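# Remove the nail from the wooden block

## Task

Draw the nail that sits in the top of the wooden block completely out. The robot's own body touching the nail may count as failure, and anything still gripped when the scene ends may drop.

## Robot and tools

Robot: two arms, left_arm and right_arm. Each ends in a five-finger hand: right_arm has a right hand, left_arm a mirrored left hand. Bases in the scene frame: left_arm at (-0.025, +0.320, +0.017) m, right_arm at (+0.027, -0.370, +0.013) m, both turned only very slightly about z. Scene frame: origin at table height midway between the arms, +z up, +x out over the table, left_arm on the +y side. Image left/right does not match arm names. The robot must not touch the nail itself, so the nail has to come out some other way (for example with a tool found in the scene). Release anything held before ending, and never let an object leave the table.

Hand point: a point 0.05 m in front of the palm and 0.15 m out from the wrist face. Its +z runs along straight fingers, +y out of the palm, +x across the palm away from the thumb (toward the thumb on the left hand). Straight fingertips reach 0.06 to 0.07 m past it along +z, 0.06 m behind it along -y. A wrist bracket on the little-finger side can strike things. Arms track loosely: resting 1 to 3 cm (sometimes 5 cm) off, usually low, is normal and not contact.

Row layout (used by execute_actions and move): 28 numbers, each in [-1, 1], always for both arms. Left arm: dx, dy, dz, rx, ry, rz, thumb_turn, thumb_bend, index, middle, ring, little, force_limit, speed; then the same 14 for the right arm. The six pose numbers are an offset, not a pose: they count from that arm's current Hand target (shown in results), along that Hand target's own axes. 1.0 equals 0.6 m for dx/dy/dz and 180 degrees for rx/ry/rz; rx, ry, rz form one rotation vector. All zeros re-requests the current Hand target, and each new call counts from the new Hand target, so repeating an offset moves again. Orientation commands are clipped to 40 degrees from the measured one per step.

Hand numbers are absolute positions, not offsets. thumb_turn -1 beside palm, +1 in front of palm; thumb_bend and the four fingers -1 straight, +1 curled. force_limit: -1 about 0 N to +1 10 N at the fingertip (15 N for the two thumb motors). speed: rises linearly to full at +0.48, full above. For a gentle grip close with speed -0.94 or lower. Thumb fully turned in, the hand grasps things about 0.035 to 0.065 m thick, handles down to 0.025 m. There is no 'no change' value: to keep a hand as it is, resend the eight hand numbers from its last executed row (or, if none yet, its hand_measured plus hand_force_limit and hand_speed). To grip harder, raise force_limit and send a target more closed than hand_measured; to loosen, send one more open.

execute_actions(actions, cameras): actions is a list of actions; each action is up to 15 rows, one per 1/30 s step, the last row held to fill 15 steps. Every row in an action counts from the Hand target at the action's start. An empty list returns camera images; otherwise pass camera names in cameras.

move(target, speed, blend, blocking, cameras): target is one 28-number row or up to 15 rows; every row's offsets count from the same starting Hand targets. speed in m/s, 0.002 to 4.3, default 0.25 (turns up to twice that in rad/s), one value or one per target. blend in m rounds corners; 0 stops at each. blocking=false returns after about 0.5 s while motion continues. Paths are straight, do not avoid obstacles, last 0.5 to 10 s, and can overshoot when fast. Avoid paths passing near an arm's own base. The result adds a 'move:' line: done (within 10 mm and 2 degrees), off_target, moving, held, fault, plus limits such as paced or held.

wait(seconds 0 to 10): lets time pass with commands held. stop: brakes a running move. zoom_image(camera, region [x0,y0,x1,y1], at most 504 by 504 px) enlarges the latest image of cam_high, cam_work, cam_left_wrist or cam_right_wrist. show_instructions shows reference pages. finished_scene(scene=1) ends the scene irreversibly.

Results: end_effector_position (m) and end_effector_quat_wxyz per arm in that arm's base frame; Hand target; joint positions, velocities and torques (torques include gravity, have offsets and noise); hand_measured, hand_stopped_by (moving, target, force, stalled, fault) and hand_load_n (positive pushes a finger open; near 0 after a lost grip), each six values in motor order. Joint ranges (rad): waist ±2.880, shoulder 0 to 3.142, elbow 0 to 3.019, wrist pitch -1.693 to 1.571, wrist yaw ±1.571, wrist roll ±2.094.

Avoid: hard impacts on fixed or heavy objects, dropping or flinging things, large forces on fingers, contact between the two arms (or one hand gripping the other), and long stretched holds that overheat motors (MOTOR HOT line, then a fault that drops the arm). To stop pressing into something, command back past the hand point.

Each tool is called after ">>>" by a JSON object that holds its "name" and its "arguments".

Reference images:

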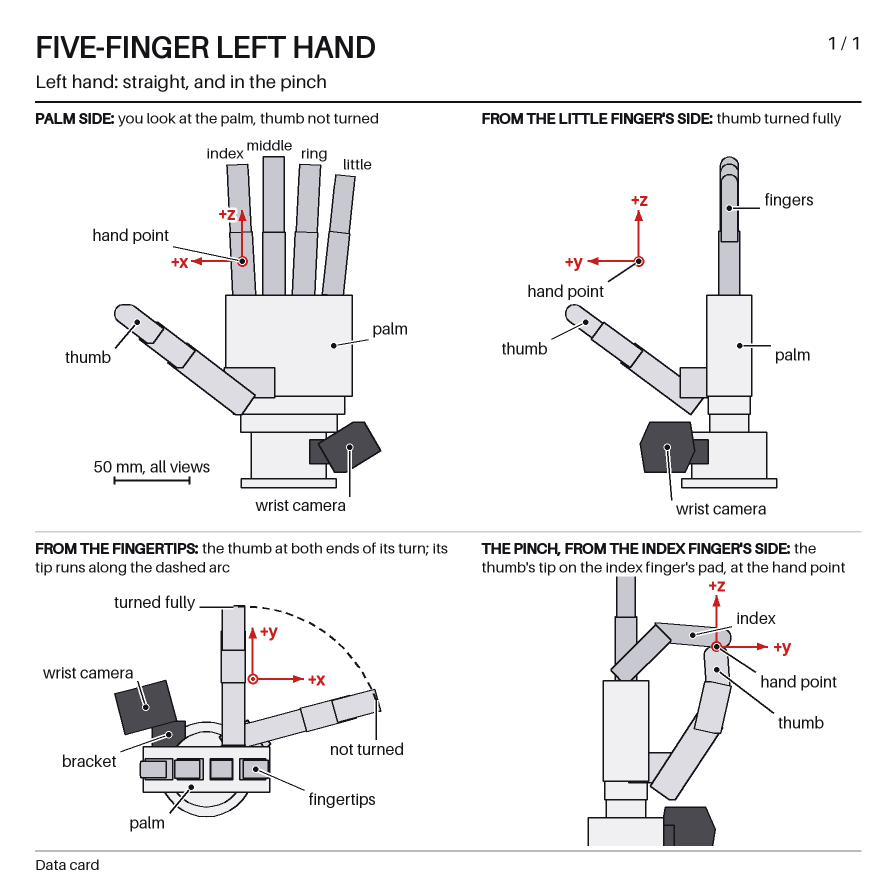

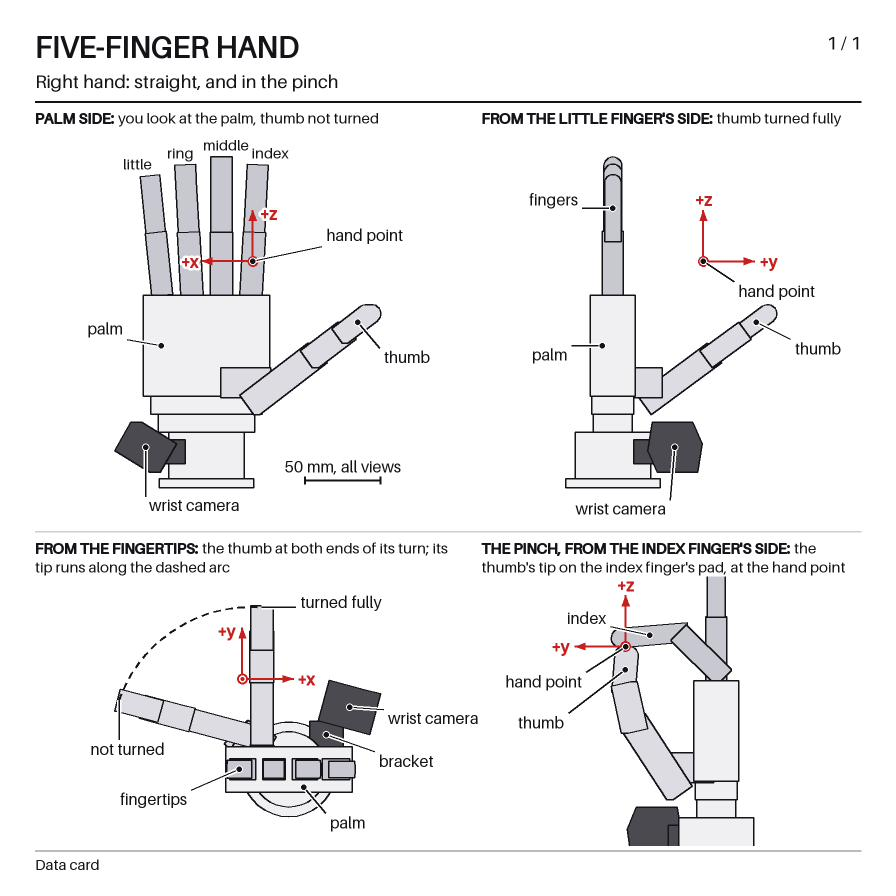

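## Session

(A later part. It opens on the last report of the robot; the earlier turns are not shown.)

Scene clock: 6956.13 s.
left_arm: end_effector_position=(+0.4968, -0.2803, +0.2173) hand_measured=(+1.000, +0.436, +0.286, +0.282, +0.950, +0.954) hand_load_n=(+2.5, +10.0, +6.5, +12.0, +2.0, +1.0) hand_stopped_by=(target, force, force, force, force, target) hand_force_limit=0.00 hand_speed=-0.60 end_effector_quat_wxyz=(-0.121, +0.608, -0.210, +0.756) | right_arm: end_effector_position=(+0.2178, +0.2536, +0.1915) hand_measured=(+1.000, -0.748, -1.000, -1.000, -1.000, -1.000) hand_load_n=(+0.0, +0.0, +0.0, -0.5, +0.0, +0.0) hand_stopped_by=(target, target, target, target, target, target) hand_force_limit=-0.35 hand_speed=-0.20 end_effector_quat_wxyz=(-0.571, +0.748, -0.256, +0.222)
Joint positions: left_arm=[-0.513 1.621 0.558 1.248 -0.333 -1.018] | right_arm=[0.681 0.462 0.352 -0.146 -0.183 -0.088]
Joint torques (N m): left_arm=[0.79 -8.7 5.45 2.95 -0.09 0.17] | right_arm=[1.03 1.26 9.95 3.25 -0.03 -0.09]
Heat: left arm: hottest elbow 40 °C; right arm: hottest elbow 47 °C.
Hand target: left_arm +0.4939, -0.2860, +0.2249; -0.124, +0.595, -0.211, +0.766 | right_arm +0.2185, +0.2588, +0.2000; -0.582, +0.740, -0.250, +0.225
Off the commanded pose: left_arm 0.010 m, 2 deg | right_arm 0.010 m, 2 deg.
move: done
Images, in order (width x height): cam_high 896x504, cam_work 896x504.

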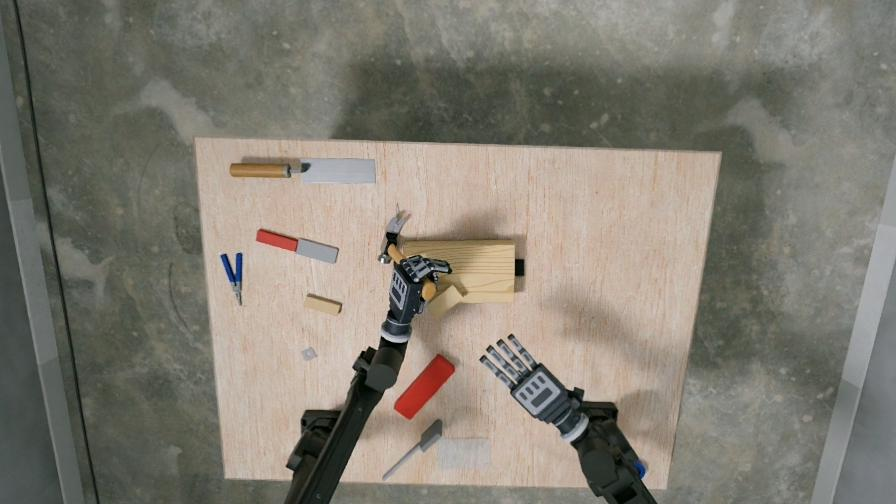

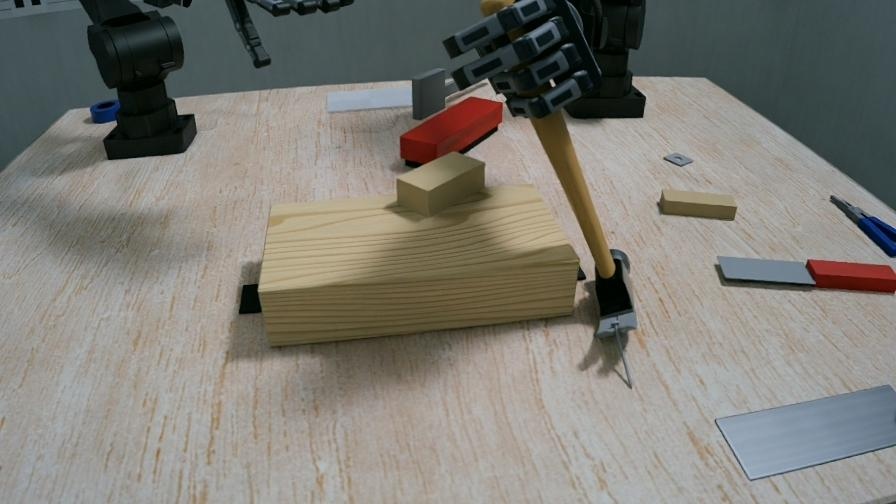

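>>> {"name": "move", "arguments": {"target": [0.0178, 0.0363, -0.0033, -0.002, 0.0066, 0.0269, 1, 1, 1, 1, 0.95, 0.955, 0, -0.6, 0, 0, 0, 0, 0, 0, 1, -0.75, -1, -1, -1, -1, -0.35, -0.2], "speed": 0.04, "cameras": ["cam_high", "cam_work"]}}

>>> {"name": "zoom_image", "arguments": {"camera": "cam_work", "region": [530, 200, 710, 380]}}

>>> {"name": "zoom_image", "arguments": {"camera": "cam_high", "region": [350, 180, 450, 280]}}

Scene clock: 6981.27 s.
left_arm: end_effector_position=(+0.4867, -0.3006, +0.2053) hand_measured=(+1.000, +0.436, +0.286, +0.282, +0.950, +0.954) hand_load_n=(+3.0, +10.0, +6.5, +12.0, +2.0, +1.0) hand_stopped_by=(target, force, force, force, force, target) hand_force_limit=0.00 hand_speed=-0.60 end_effector_quat_wxyz=(-0.149, +0.598, -0.244, +0.749) | right_arm: end_effector_position=(+0.2178, +0.2536, +0.1915) hand_measured=(+1.000, -0.748, -1.000, -1.000, -1.000, -1.000) hand_load_n=(+0.0, +0.0, +0.0, +0.0, +0.0, +0.0) hand_stopped_by=(target, target, target, target, target, target) hand_force_limit=-0.35 hand_speed=-0.20 end_effector_quat_wxyz=(-0.571, +0.748, -0.256, +0.222)
Joint positions: left_arm=[-0.567 1.636 0.558 1.257 -0.371 -0.921] | right_arm=[0.681 0.462 0.352 -0.146 -0.183 -0.088]
Joint torques (N m): left_arm=[0.62 -9.23 6.58 3.07 -0.05 0.23] | right_arm=[0.97 1.32 9.98 3.21 -0.02 -0.09]
Heat: left arm: hottest elbow 38 °C; right arm: hottest elbow 47 °C.
Hand target: left_arm +0.4877, -0.3097, +0.2235; -0.152, +0.577, -0.240, +0.765 | right_arm +0.2185, +0.2588, +0.2000; -0.582, +0.740, -0.250, +0.225
Off the commanded pose: left_arm 0.020 m, 3 deg | right_arm 0.010 m, 2 deg.
move: off_target (left_arm)
Images, in order (width x height): cam_high 896x504, cam_work 896x504.

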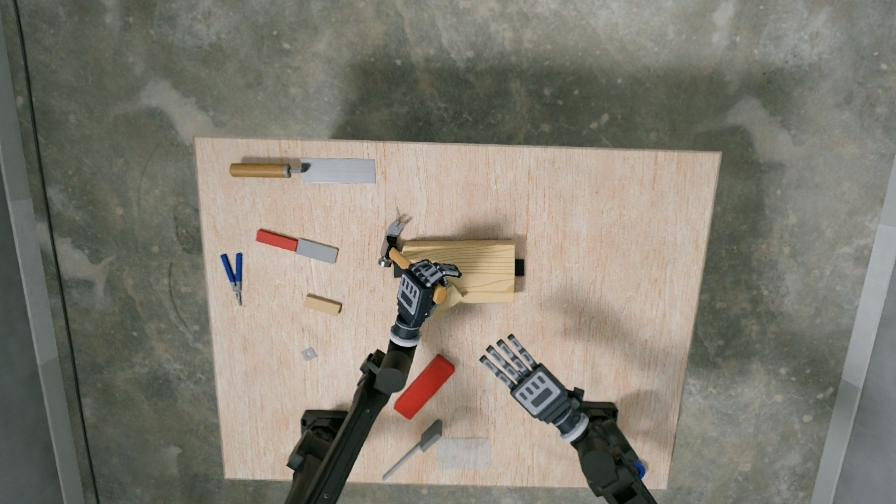

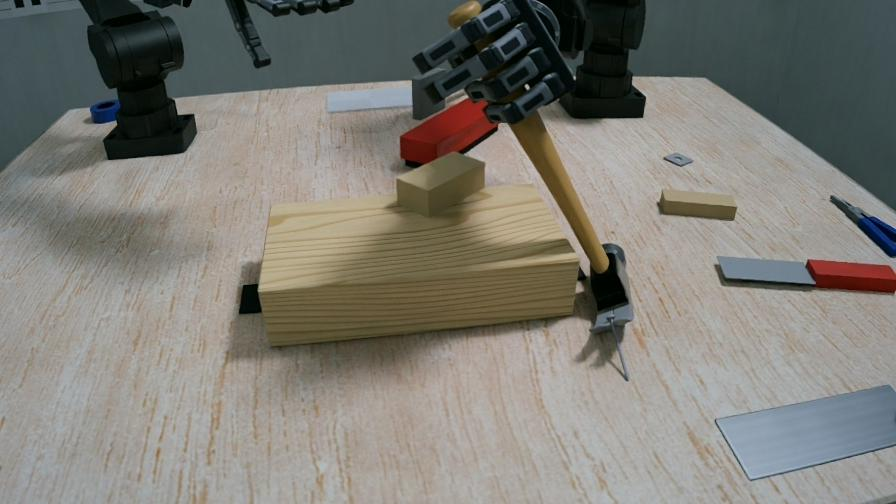

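Scaled by 2.800 from the camera's 896x504 image, which has a finer 1280x720 frame.

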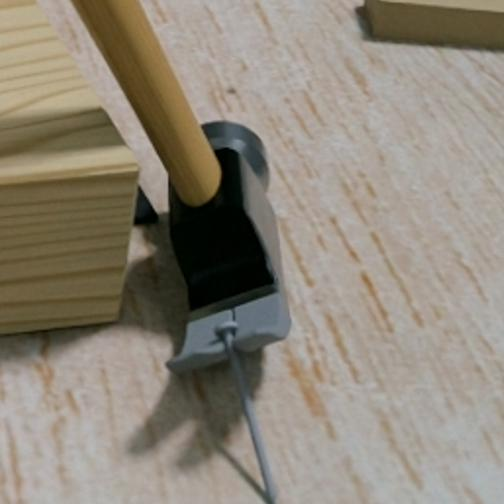

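Scaled by 5.040 from the camera's 896x504 image, which has a finer 1280x720 frame.

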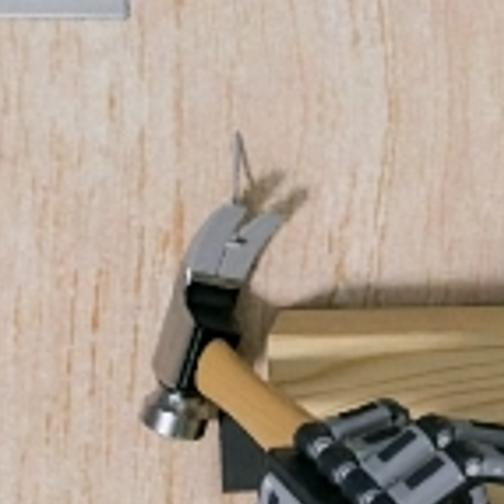

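>>> {"name": "move", "arguments": {"target": [0.0125, 0.0178, -0.0023, -0.0012, 0.004, 0.0161, 1, 1, 1, 1, 0.95, 0.955, 0, -0.6, 0, 0, 0, 0, 0, 0, 1, -0.75, -1, -1, -1, -1, -0.35, -0.2], "speed": 0.04, "cameras": ["cam_high", "cam_work", "cam_left_wrist"]}}

>>> {"name": "zoom_image", "arguments": {"camera": "cam_work", "region": [530, 200, 710, 380]}}

>>> {"name": "zoom_image", "arguments": {"camera": "cam_high", "region": [350, 180, 450, 280]}}

Scene clock: 6998.80 s.
left_arm: end_effector_position=(+0.4807, -0.3114, +0.1981) hand_measured=(+1.000, +0.436, +0.286, +0.282, +0.950, +0.954) hand_load_n=(+3.5, +10.0, +6.5, +12.0, +1.5, +1.0) hand_stopped_by=(target, force, force, force, force, target) hand_force_limit=0.00 hand_speed=-0.60 end_effector_quat_wxyz=(-0.164, +0.593, -0.263, +0.743) | right_arm: end_effector_position=(+0.2178, +0.2536, +0.1915) hand_measured=(+1.000, -0.748, -1.000, -1.000, -1.000, -1.000) hand_load_n=(+0.0, +0.0, +0.0, +0.0, +0.0, +0.0) hand_stopped_by=(target, target, target, target, target, target) hand_force_limit=-0.35 hand_speed=-0.20 end_effector_quat_wxyz=(-0.571, +0.748, -0.256, +0.222)
Joint positions: left_arm=[-0.597 1.643 0.558 1.257 -0.39 -0.87] | right_arm=[0.681 0.462 0.352 -0.146 -0.183 -0.088]
Joint torques (N m): left_arm=[0.5 -9.52 7.21 3.18 -0.01 0.35] | right_arm=[1.14 1.44 9.91 3.21 -0.03 -0.08]
Heat: left arm: hottest elbow 38 °C; right arm: hottest elbow 47 °C.
Hand target: left_arm +0.4839, -0.3221, +0.2233; -0.169, +0.567, -0.257, +0.764 | right_arm +0.2185, +0.2588, +0.2000; -0.582, +0.740, -0.250, +0.225
Off the commanded pose: left_arm 0.028 m, 4 deg | right_arm 0.010 m, 2 deg.
move: off_target (left_arm)
Images, in order (width x height): cam_high 896x504, cam_work 896x504, cam_left_wrist 616x616.

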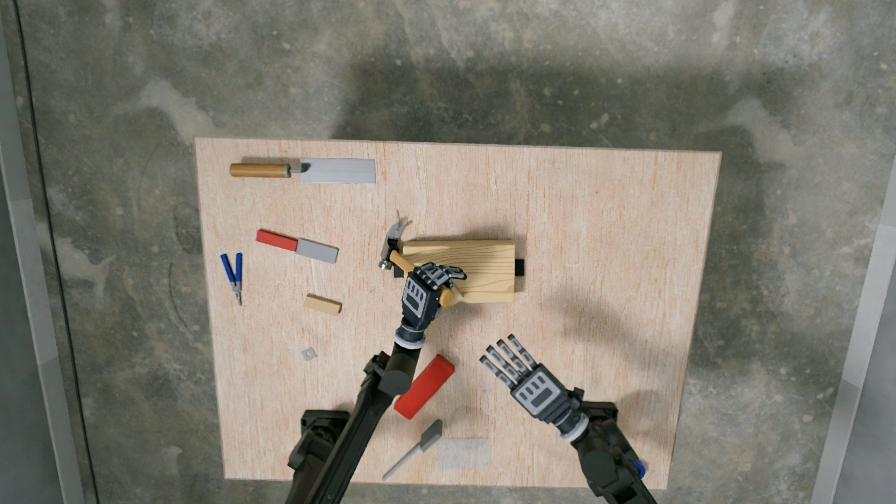

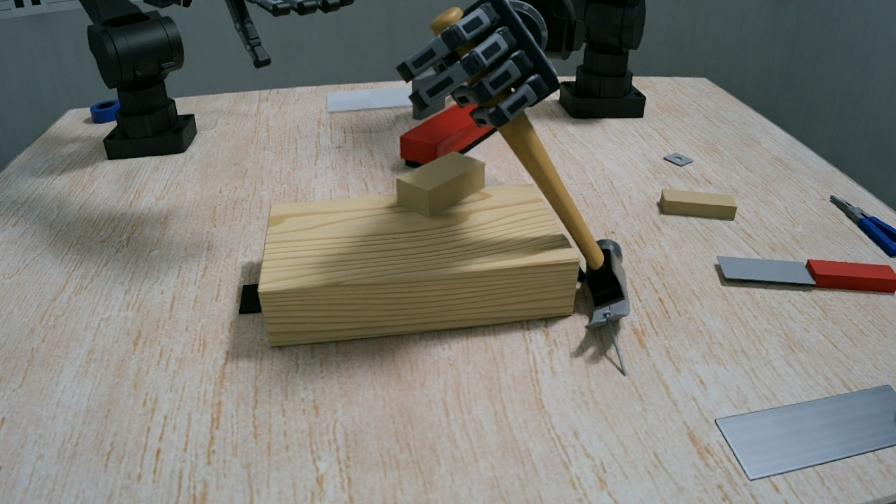

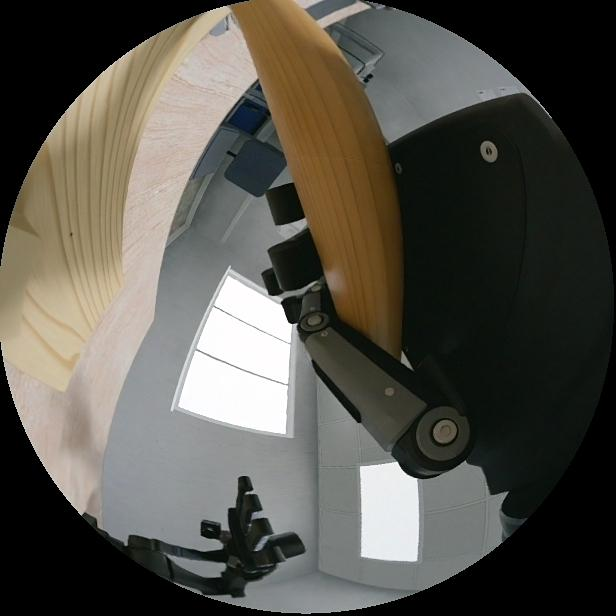

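Scaled by 2.800 from the camera's 896x504 image, which has a finer 1280x720 frame.

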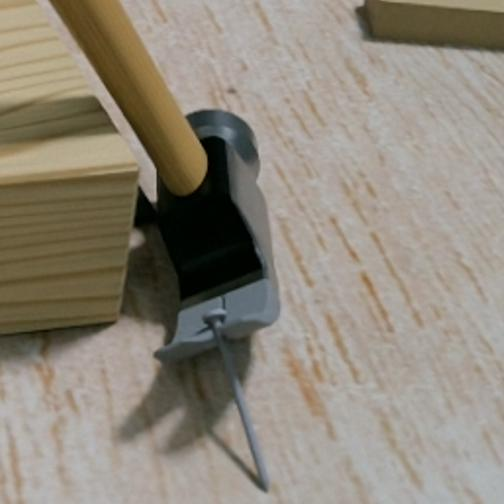

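Scaled by 5.040 from the camera's 896x504 image, which has a finer 1280x720 frame.

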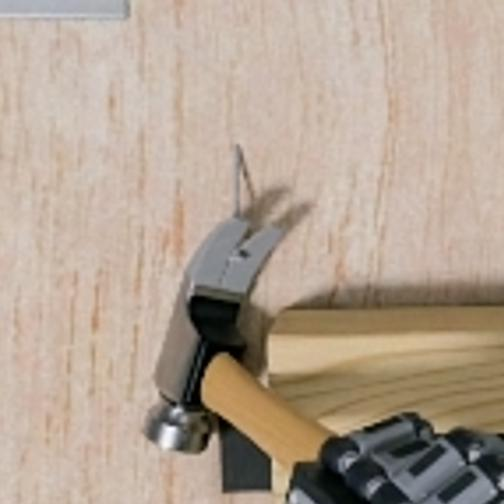

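>>> {"name": "move", "arguments": {"target": [0.0156, -0.0117, 0.0045, 0, 0, 0, 1, 1, 1, 1, 0.95, 0.955, 0, -0.6, 0, 0, 0, 0, 0, 0, 1, -0.75, -1, -1, -1, -1, -0.35, -0.2], "speed": 0.04, "cameras": ["cam_high", "cam_work"]}}

>>> {"name": "zoom_image", "arguments": {"camera": "cam_work", "region": [530, 200, 710, 380]}}

Scene clock: 7007.83 s.
left_arm: end_effector_position=(+0.4806, -0.3115, +0.1981) hand_measured=(+1.000, +0.436, +0.286, +0.282, +0.950, +0.954) hand_load_n=(+4.5, +10.0, +6.5, +12.0, +1.5, +0.5) hand_stopped_by=(target, force, force, force, force, target) hand_force_limit=0.00 hand_speed=-0.60 end_effector_quat_wxyz=(-0.164, +0.595, -0.265, +0.741) | right_arm: end_effector_position=(+0.2178, +0.2536, +0.1915) hand_measured=(+1.000, -0.748, -1.000, -1.000, -1.000, -1.000) hand_load_n=(+0.0, +0.0, +0.0, +0.0, +0.0, +0.0) hand_stopped_by=(target, target, target, target, target, target) hand_force_limit=-0.35 hand_speed=-0.20 end_effector_quat_wxyz=(-0.571, +0.748, -0.256, +0.222)
Joint positions: left_arm=[-0.597 1.636 0.558 1.243 -0.391 -0.87] | right_arm=[0.681 0.462 0.352 -0.146 -0.183 -0.088]
Joint torques (N m): left_arm=[0.5 -11.69 7.6 1.92 0.01 0.36] | right_arm=[0.97 1.38 9.98 3.26 0 -0.09]
Heat: left arm: hottest elbow 38 °C; right arm: hottest elbow 47 °C.
Hand target: left_arm +0.4839, -0.3221, +0.2354; -0.169, +0.567, -0.257, +0.764 | right_arm +0.2185, +0.2588, +0.2000; -0.582, +0.740, -0.250, +0.225
Off the commanded pose: left_arm 0.039 m, 4 deg | right_arm 0.010 m, 2 deg.
move: off_target (left_arm)
Images, in order (width x height): cam_high 896x504, cam_work 896x504.

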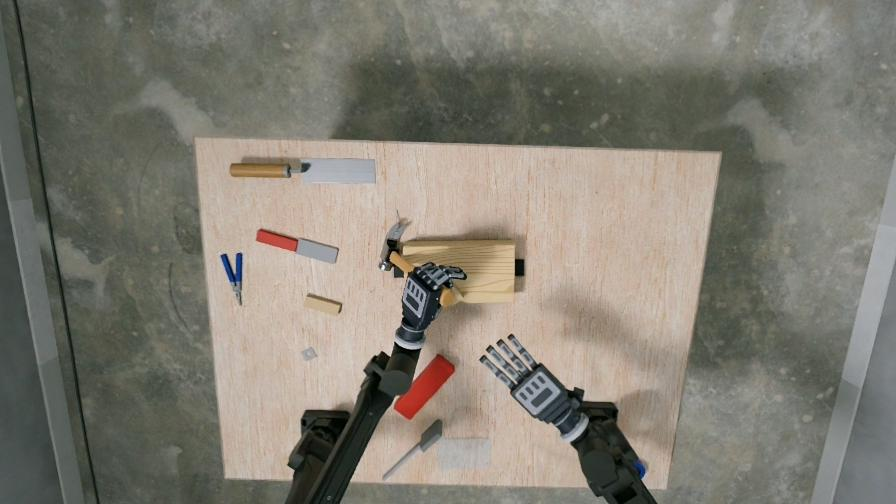

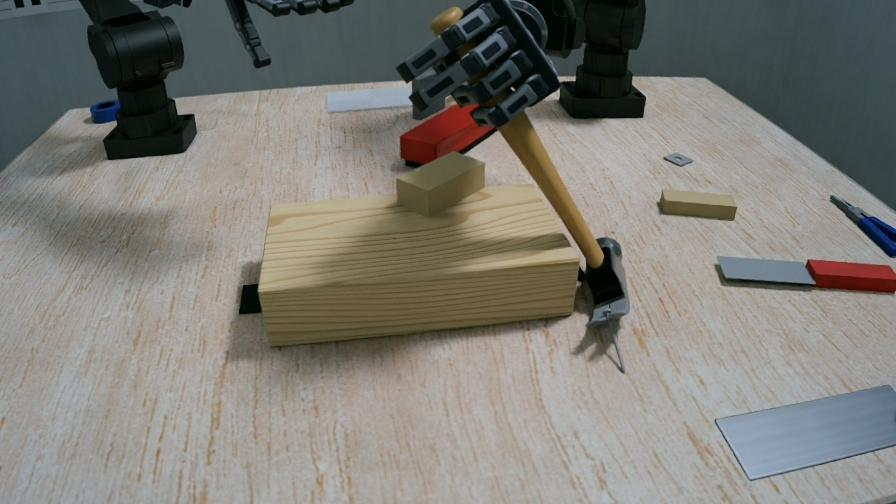

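Scaled by 2.800 from the camera's 896x504 image, which has a finer 1280x720 frame.

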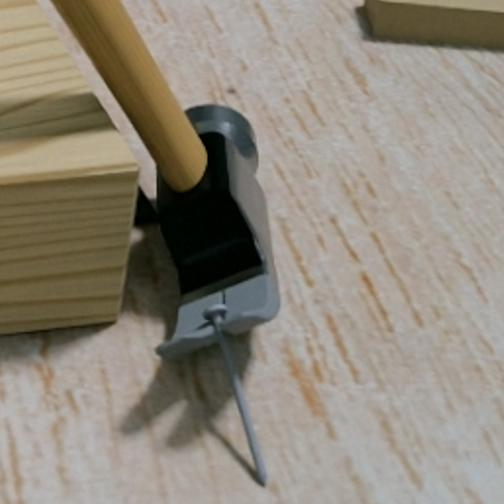

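>>> {"name": "execute_actions", "arguments": {"actions": [[[0, 0, 0, 0, 0, 0, 1, 0.33, 0.16, 0.16, 0.75, 0.75, 0, -0.7, 0, 0, 0, 0, 0, 0, 1, -0.75, -1, -1, -1, -1, -0.35, -0.2]]], "cameras": ["cam_high", "cam_work"]}}

>>> {"name": "zoom_image", "arguments": {"camera": "cam_work", "region": [530, 200, 710, 380]}}

Scene clock: 7018.73 s.
left_arm: end_effector_position=(+0.4805, -0.3106, +0.2024) hand_measured=(+1.000, +0.328, +0.160, +0.160, +0.750, +0.750) hand_load_n=(+2.0, +3.0, +0.0, +0.0, +0.0, +0.0) hand_stopped_by=(target, target, target, target, target, target) hand_force_limit=0.00 hand_speed=-0.70 end_effector_quat_wxyz=(-0.171, +0.590, -0.267, +0.742) | right_arm: end_effector_position=(+0.2178, +0.2536, +0.1915) hand_measured=(+1.000, -0.748, -1.000, -1.000, -1.000, -1.000) hand_load_n=(+0.0, +0.0, +0.0, +0.0, +0.0, +0.0) hand_stopped_by=(target, target, target, target, target, target) hand_force_limit=-0.35 hand_speed=-0.20 end_effector_quat_wxyz=(-0.571, +0.748, -0.256, +0.222)
Joint positions: left_arm=[-0.597 1.626 0.558 1.243 -0.393 -0.853] | right_arm=[0.681 0.462 0.352 -0.146 -0.183 -0.088]
Joint torques (N m): left_arm=[0.56 -11.05 7.65 2.04 0.11 0.19] | right_arm=[0.91 1.14 9.96 3.19 -0.01 -0.08]
Heat: left arm: hottest elbow 38 °C; right arm: hottest elbow 47 °C.
Hand target: left_arm +0.4839, -0.3221, +0.2353; -0.168, +0.567, -0.257, +0.764 | right_arm +0.2185, +0.2588, +0.2000; -0.582, +0.740, -0.250, +0.225
Off the commanded pose: left_arm 0.035 m, 4 deg | right_arm 0.010 m, 2 deg.
Step readings (end_effector_position of left_arm | right_arm):
0: (+0.4806, -0.3115, +0.1980) | (+0.2178, +0.2536, +0.1915)
1: (+0.4806, -0.3115, +0.1980) | (+0.2178, +0.2536, +0.1915)
2: (+0.4806, -0.3115, +0.1980) | (+0.2178, +0.2536, +0.1915)
4: (+0.4807, -0.3113, +0.1983) | (+0.2178, +0.2536, +0.1915)
8: (+0.4807, -0.3108, +0.1999) | (+0.2178, +0.2536, +0.1915)
15: (+0.4805, -0.3106, +0.2024) | (+0.2178, +0.2536, +0.1915)
Images, in order (width x height): cam_high 896x504, cam_work 896x504.

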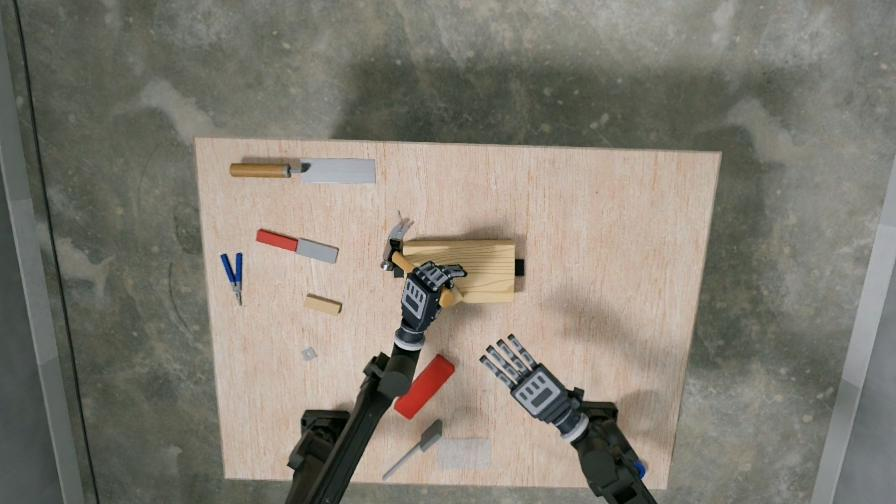

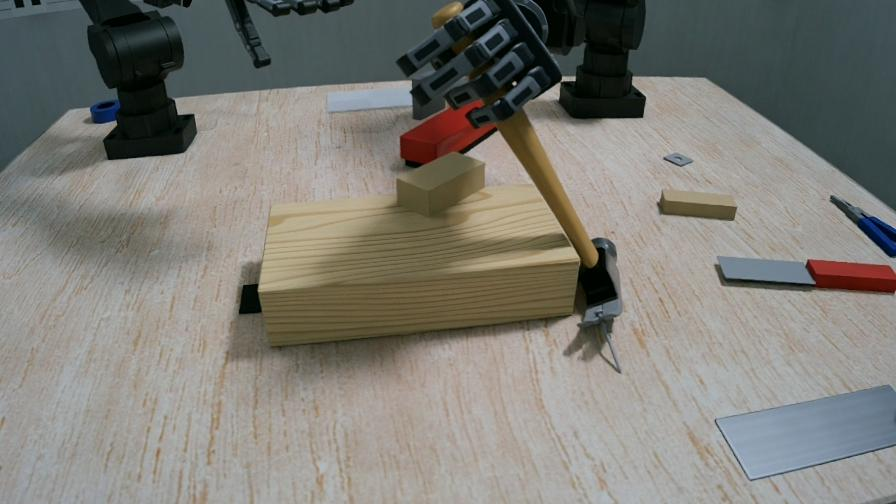

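Scaled by 2.800 from the camera's 896x504 image, which has a finer 1280x720 frame.

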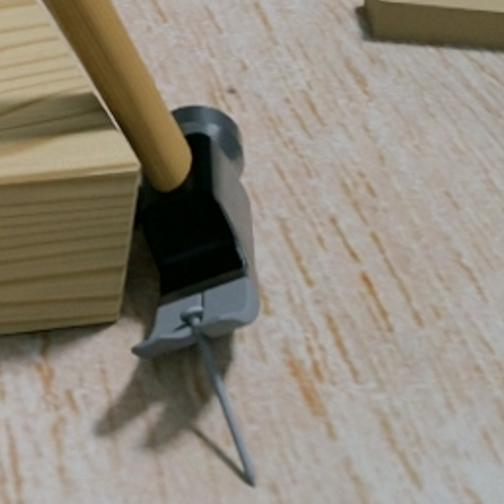

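>>> {"name": "zoom_image", "arguments": {"camera": "cam_high", "region": [350, 190, 490, 330]}}

>>> {"name": "execute_actions", "arguments": {"actions": [[[0, 0, 0, 0, 0, 0, 1, 0.22, 0.05, 0.05, 0.6, 0.6, 0, -0.7, 0, 0, 0, 0, 0, 0, 1, -0.75, -1, -1, -1, -1, -0.35, -0.2]]], "cameras": ["cam_high", "cam_work", "cam_left_wrist"]}}

>>> {"name": "zoom_image", "arguments": {"camera": "cam_work", "region": [530, 200, 710, 380]}}

>>> {"name": "zoom_image", "arguments": {"camera": "cam_high", "region": [350, 190, 490, 330]}}

Scaled by 3.600 from the camera's 896x504 image, which has a finer 1280x720 frame.

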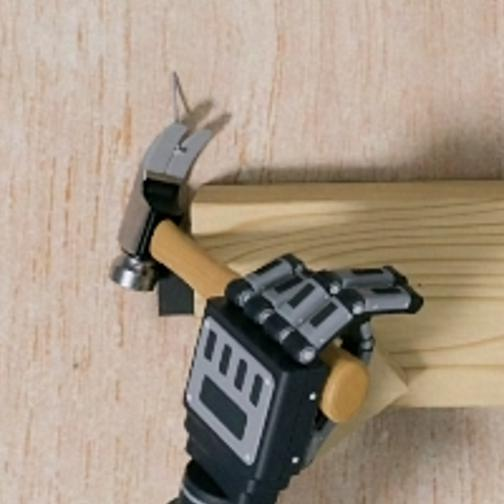

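Scene clock: 7026.13 s.
left_arm: end_effector_position=(+0.4808, -0.3114, +0.2149) hand_measured=(+1.000, +0.220, +0.050, +0.050, +0.600, +0.600) hand_load_n=(+0.0, +0.0, +0.0, +0.0, +0.0, +0.0) hand_stopped_by=(target, target, target, target, target, target) hand_force_limit=0.00 hand_speed=-0.70 end_effector_quat_wxyz=(-0.174, +0.582, -0.264, +0.750) | right_arm: end_effector_position=(+0.2178, +0.2536, +0.1915) hand_measured=(+1.000, -0.748, -1.000, -1.000, -1.000, -1.000) hand_load_n=(+0.0, +0.0, +0.0, +0.0, +0.0, +0.0) hand_stopped_by=(target, target, target, target, target, target) hand_force_limit=-0.35 hand_speed=-0.20 end_effector_quat_wxyz=(-0.571, +0.748, -0.256, +0.222)
Joint positions: left_arm=[-0.598 1.607 0.565 1.243 -0.392 -0.839] | right_arm=[0.681 0.462 0.352 -0.146 -0.183 -0.088]
Joint torques (N m): left_arm=[0.62 -9.47 7.45 1.98 0.1 0.04] | right_arm=[1.08 1.26 9.91 3.22 -0.01 -0.08]
Heat: left arm: hottest elbow 38 °C; right arm: hottest elbow 47 °C.
Hand target: left_arm +0.4838, -0.3222, +0.2354; -0.169, +0.567, -0.257, +0.764 | right_arm +0.2185, +0.2588, +0.2000; -0.582, +0.740, -0.250, +0.225
Off the commanded pose: left_arm 0.023 m, 3 deg | right_arm 0.010 m, 2 deg.
Step readings (end_effector_position of left_arm | right_arm):
0: (+0.4805, -0.3106, +0.2024) | (+0.2178, +0.2536, +0.1915)
1: (+0.4805, -0.3106, +0.2024) | (+0.2178, +0.2536, +0.1915)
2: (+0.4805, -0.3106, +0.2024) | (+0.2178, +0.2536, +0.1915)
4: (+0.4805, -0.3106, +0.2024) | (+0.2178, +0.2536, +0.1915)
8: (+0.4801, -0.3105, +0.2078) | (+0.2178, +0.2536, +0.1915)
15: (+0.4809, -0.3111, +0.2150) | (+0.2178, +0.2536, +0.1915)
Images, in order (width x height): cam_high 896x504, cam_work 896x504, cam_left_wrist 616x616.

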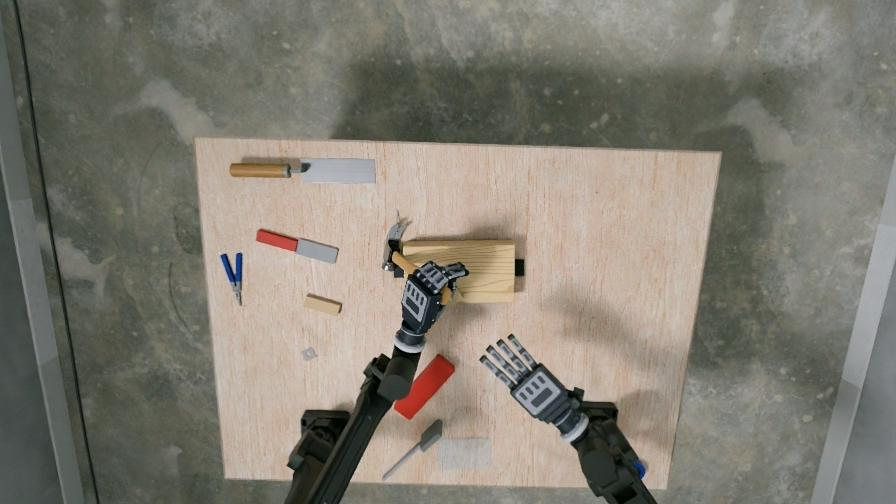

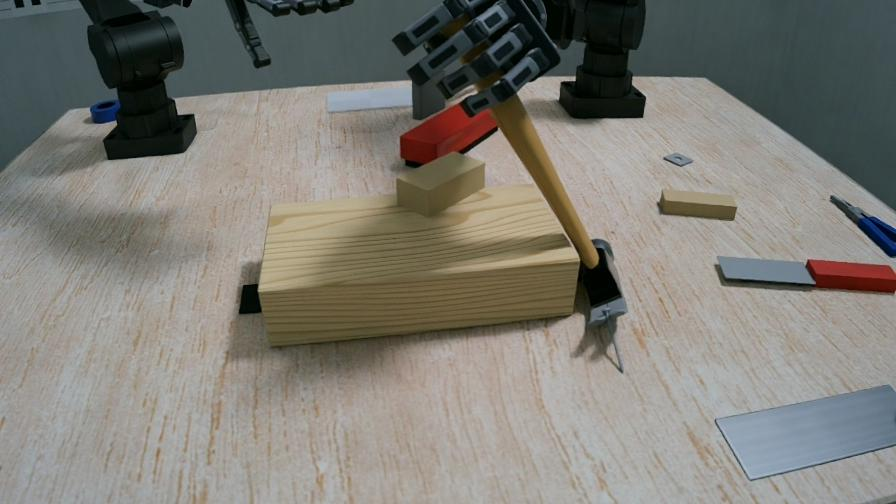

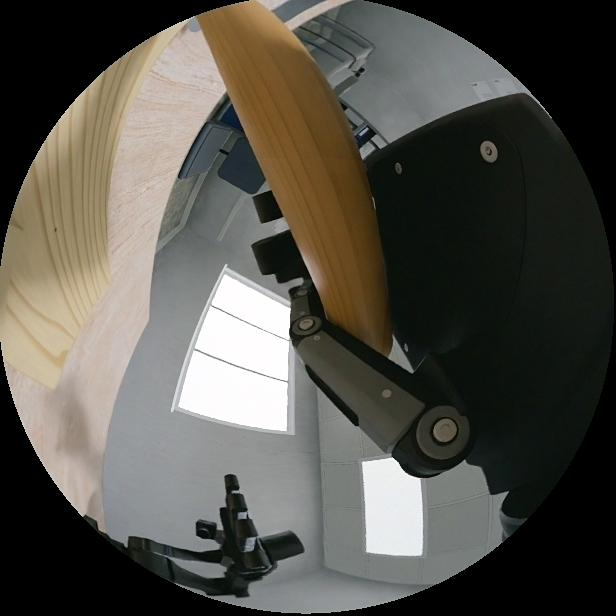

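Scaled by 2.800 from the camera's 896x504 image, which has a finer 1280x720 frame.

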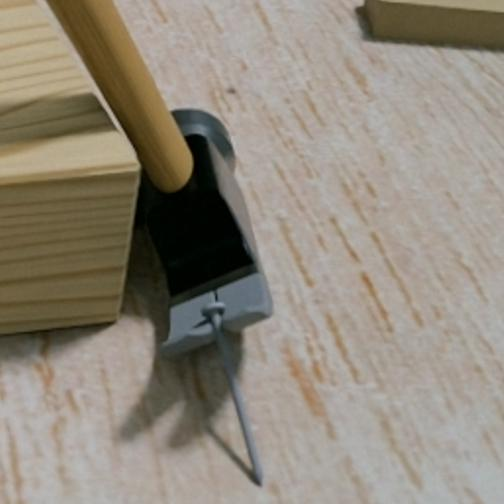

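Scaled by 3.600 from the camera's 896x504 image, which has a finer 1280x720 frame.

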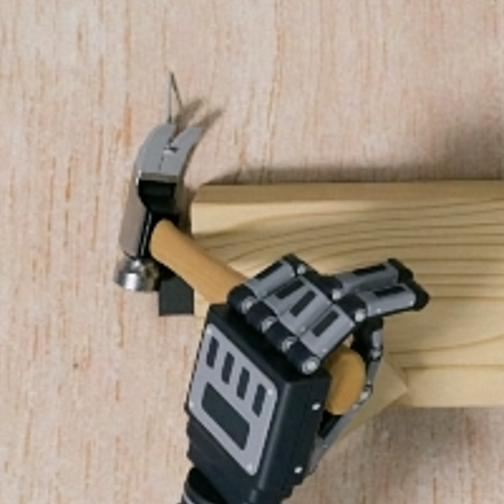

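>>> {"name": "execute_actions", "arguments": {"actions": [[[0, 0, 0, 0, 0, 0, 1, 0.1, -0.15, -0.15, 0.35, 0.35, 0, -0.7, 0, 0, 0, 0, 0, 0, 1, -0.75, -1, -1, -1, -1, -0.35, -0.2]]], "cameras": ["cam_high", "cam_work", "cam_left_wrist"]}}

>>> {"name": "zoom_image", "arguments": {"camera": "cam_work", "region": [530, 200, 710, 380]}}

>>> {"name": "zoom_image", "arguments": {"camera": "cam_high", "region": [350, 190, 490, 330]}}

Scene clock: 7033.00 s.
left_arm: end_effector_position=(+0.4806, -0.3116, +0.2149) hand_measured=(+1.000, +0.100, -0.150, -0.150, +0.350, +0.350) hand_load_n=(+0.0, +0.0, +0.0, +0.0, +0.0, +0.0) hand_stopped_by=(target, target, target, target, target, target) hand_force_limit=0.00 hand_speed=-0.70 end_effector_quat_wxyz=(-0.173, +0.582, -0.264, +0.750) | right_arm: end_effector_position=(+0.2178, +0.2536, +0.1915) hand_measured=(+1.000, -0.748, -1.000, -1.000, -1.000, -1.000) hand_load_n=(+0.0, +0.0, +0.0, -0.5, +0.0, +0.0) hand_stopped_by=(target, target, target, target, target, target) hand_force_limit=-0.35 hand_speed=-0.20 end_effector_quat_wxyz=(-0.571, +0.748, -0.256, +0.222)
Joint positions: left_arm=[-0.598 1.607 0.565 1.243 -0.392 -0.839] | right_arm=[0.681 0.462 0.352 -0.146 -0.183 -0.088]
Joint torques (N m): left_arm=[0.62 -9.41 7.45 1.96 0.09 0.05] | right_arm=[0.97 1.14 9.96 3.25 0 -0.09]
Heat: left arm: hottest elbow 38 °C; right arm: hottest elbow 47 °C.
Hand target: left_arm +0.4838, -0.3222, +0.2354; -0.168, +0.567, -0.257, +0.764 | right_arm +0.2185, +0.2588, +0.2000; -0.582, +0.740, -0.250, +0.225
Off the commanded pose: left_arm 0.023 m, 3 deg | right_arm 0.010 m, 2 deg.
Step readings (end_effector_position of left_arm | right_arm):
0: (+0.4808, -0.3114, +0.2149) | (+0.2178, +0.2536, +0.1915)
1: (+0.4808, -0.3114, +0.2149) | (+0.2178, +0.2536, +0.1915)
2: (+0.4808, -0.3114, +0.2149) | (+0.2178, +0.2536, +0.1915)
4: (+0.4808, -0.3114, +0.2149) | (+0.2178, +0.2536, +0.1915)
8: (+0.4806, -0.3116, +0.2149) | (+0.2178, +0.2536, +0.1915)
15: (+0.4806, -0.3116, +0.2149) | (+0.2178, +0.2536, +0.1915)
Images, in order (width x height): cam_high 896x504, cam_work 896x504, cam_left_wrist 616x616.

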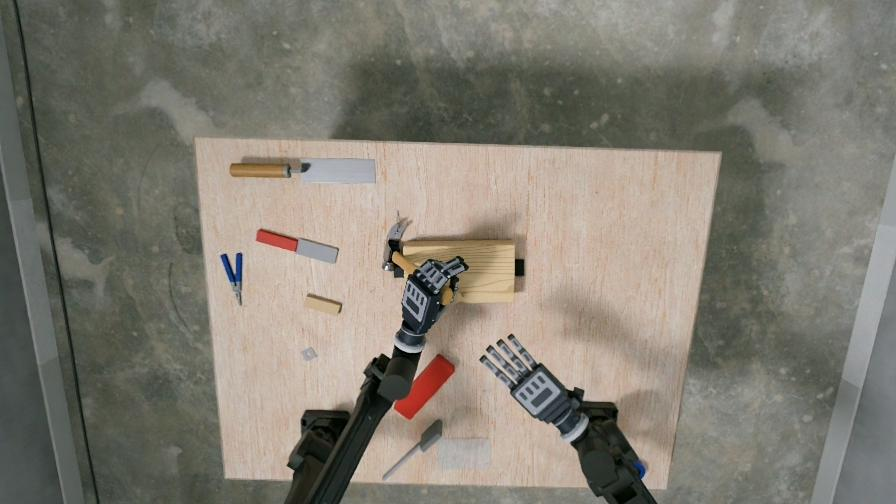

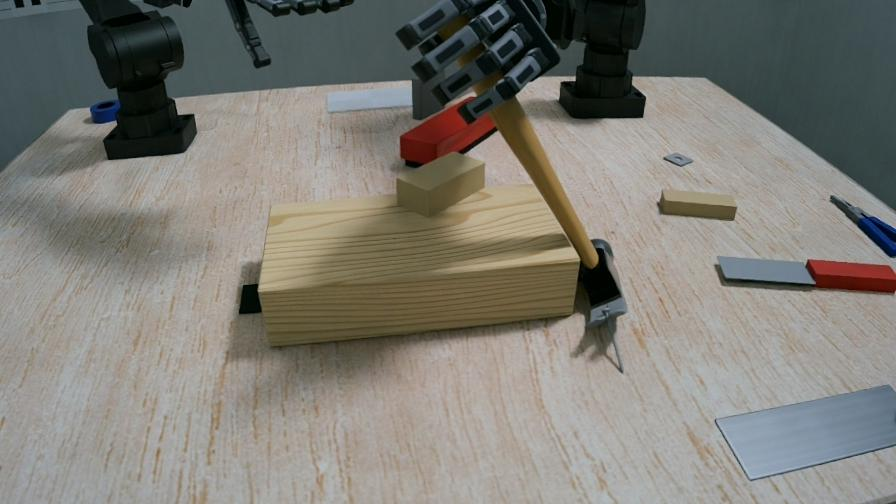

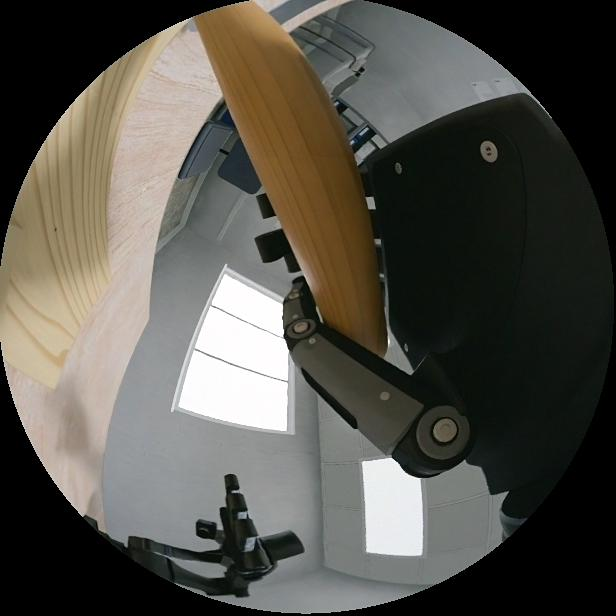

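Scaled by 2.800 from the camera's 896x504 image, which has a finer 1280x720 frame.

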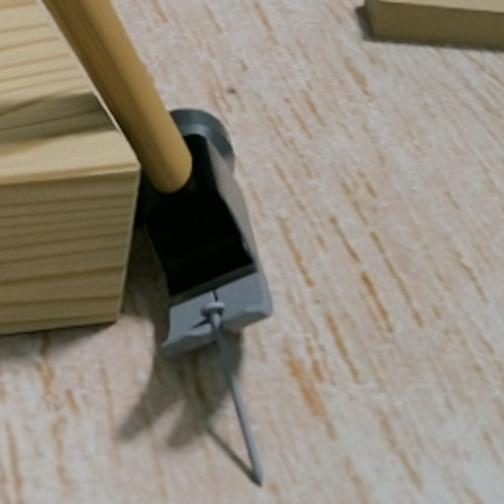

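Scaled by 3.600 from the camera's 896x504 image, which has a finer 1280x720 frame.

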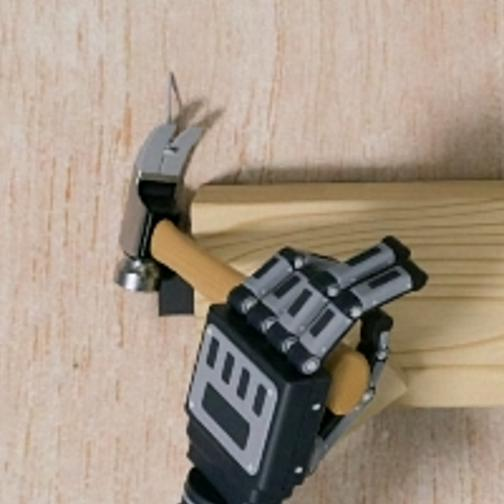

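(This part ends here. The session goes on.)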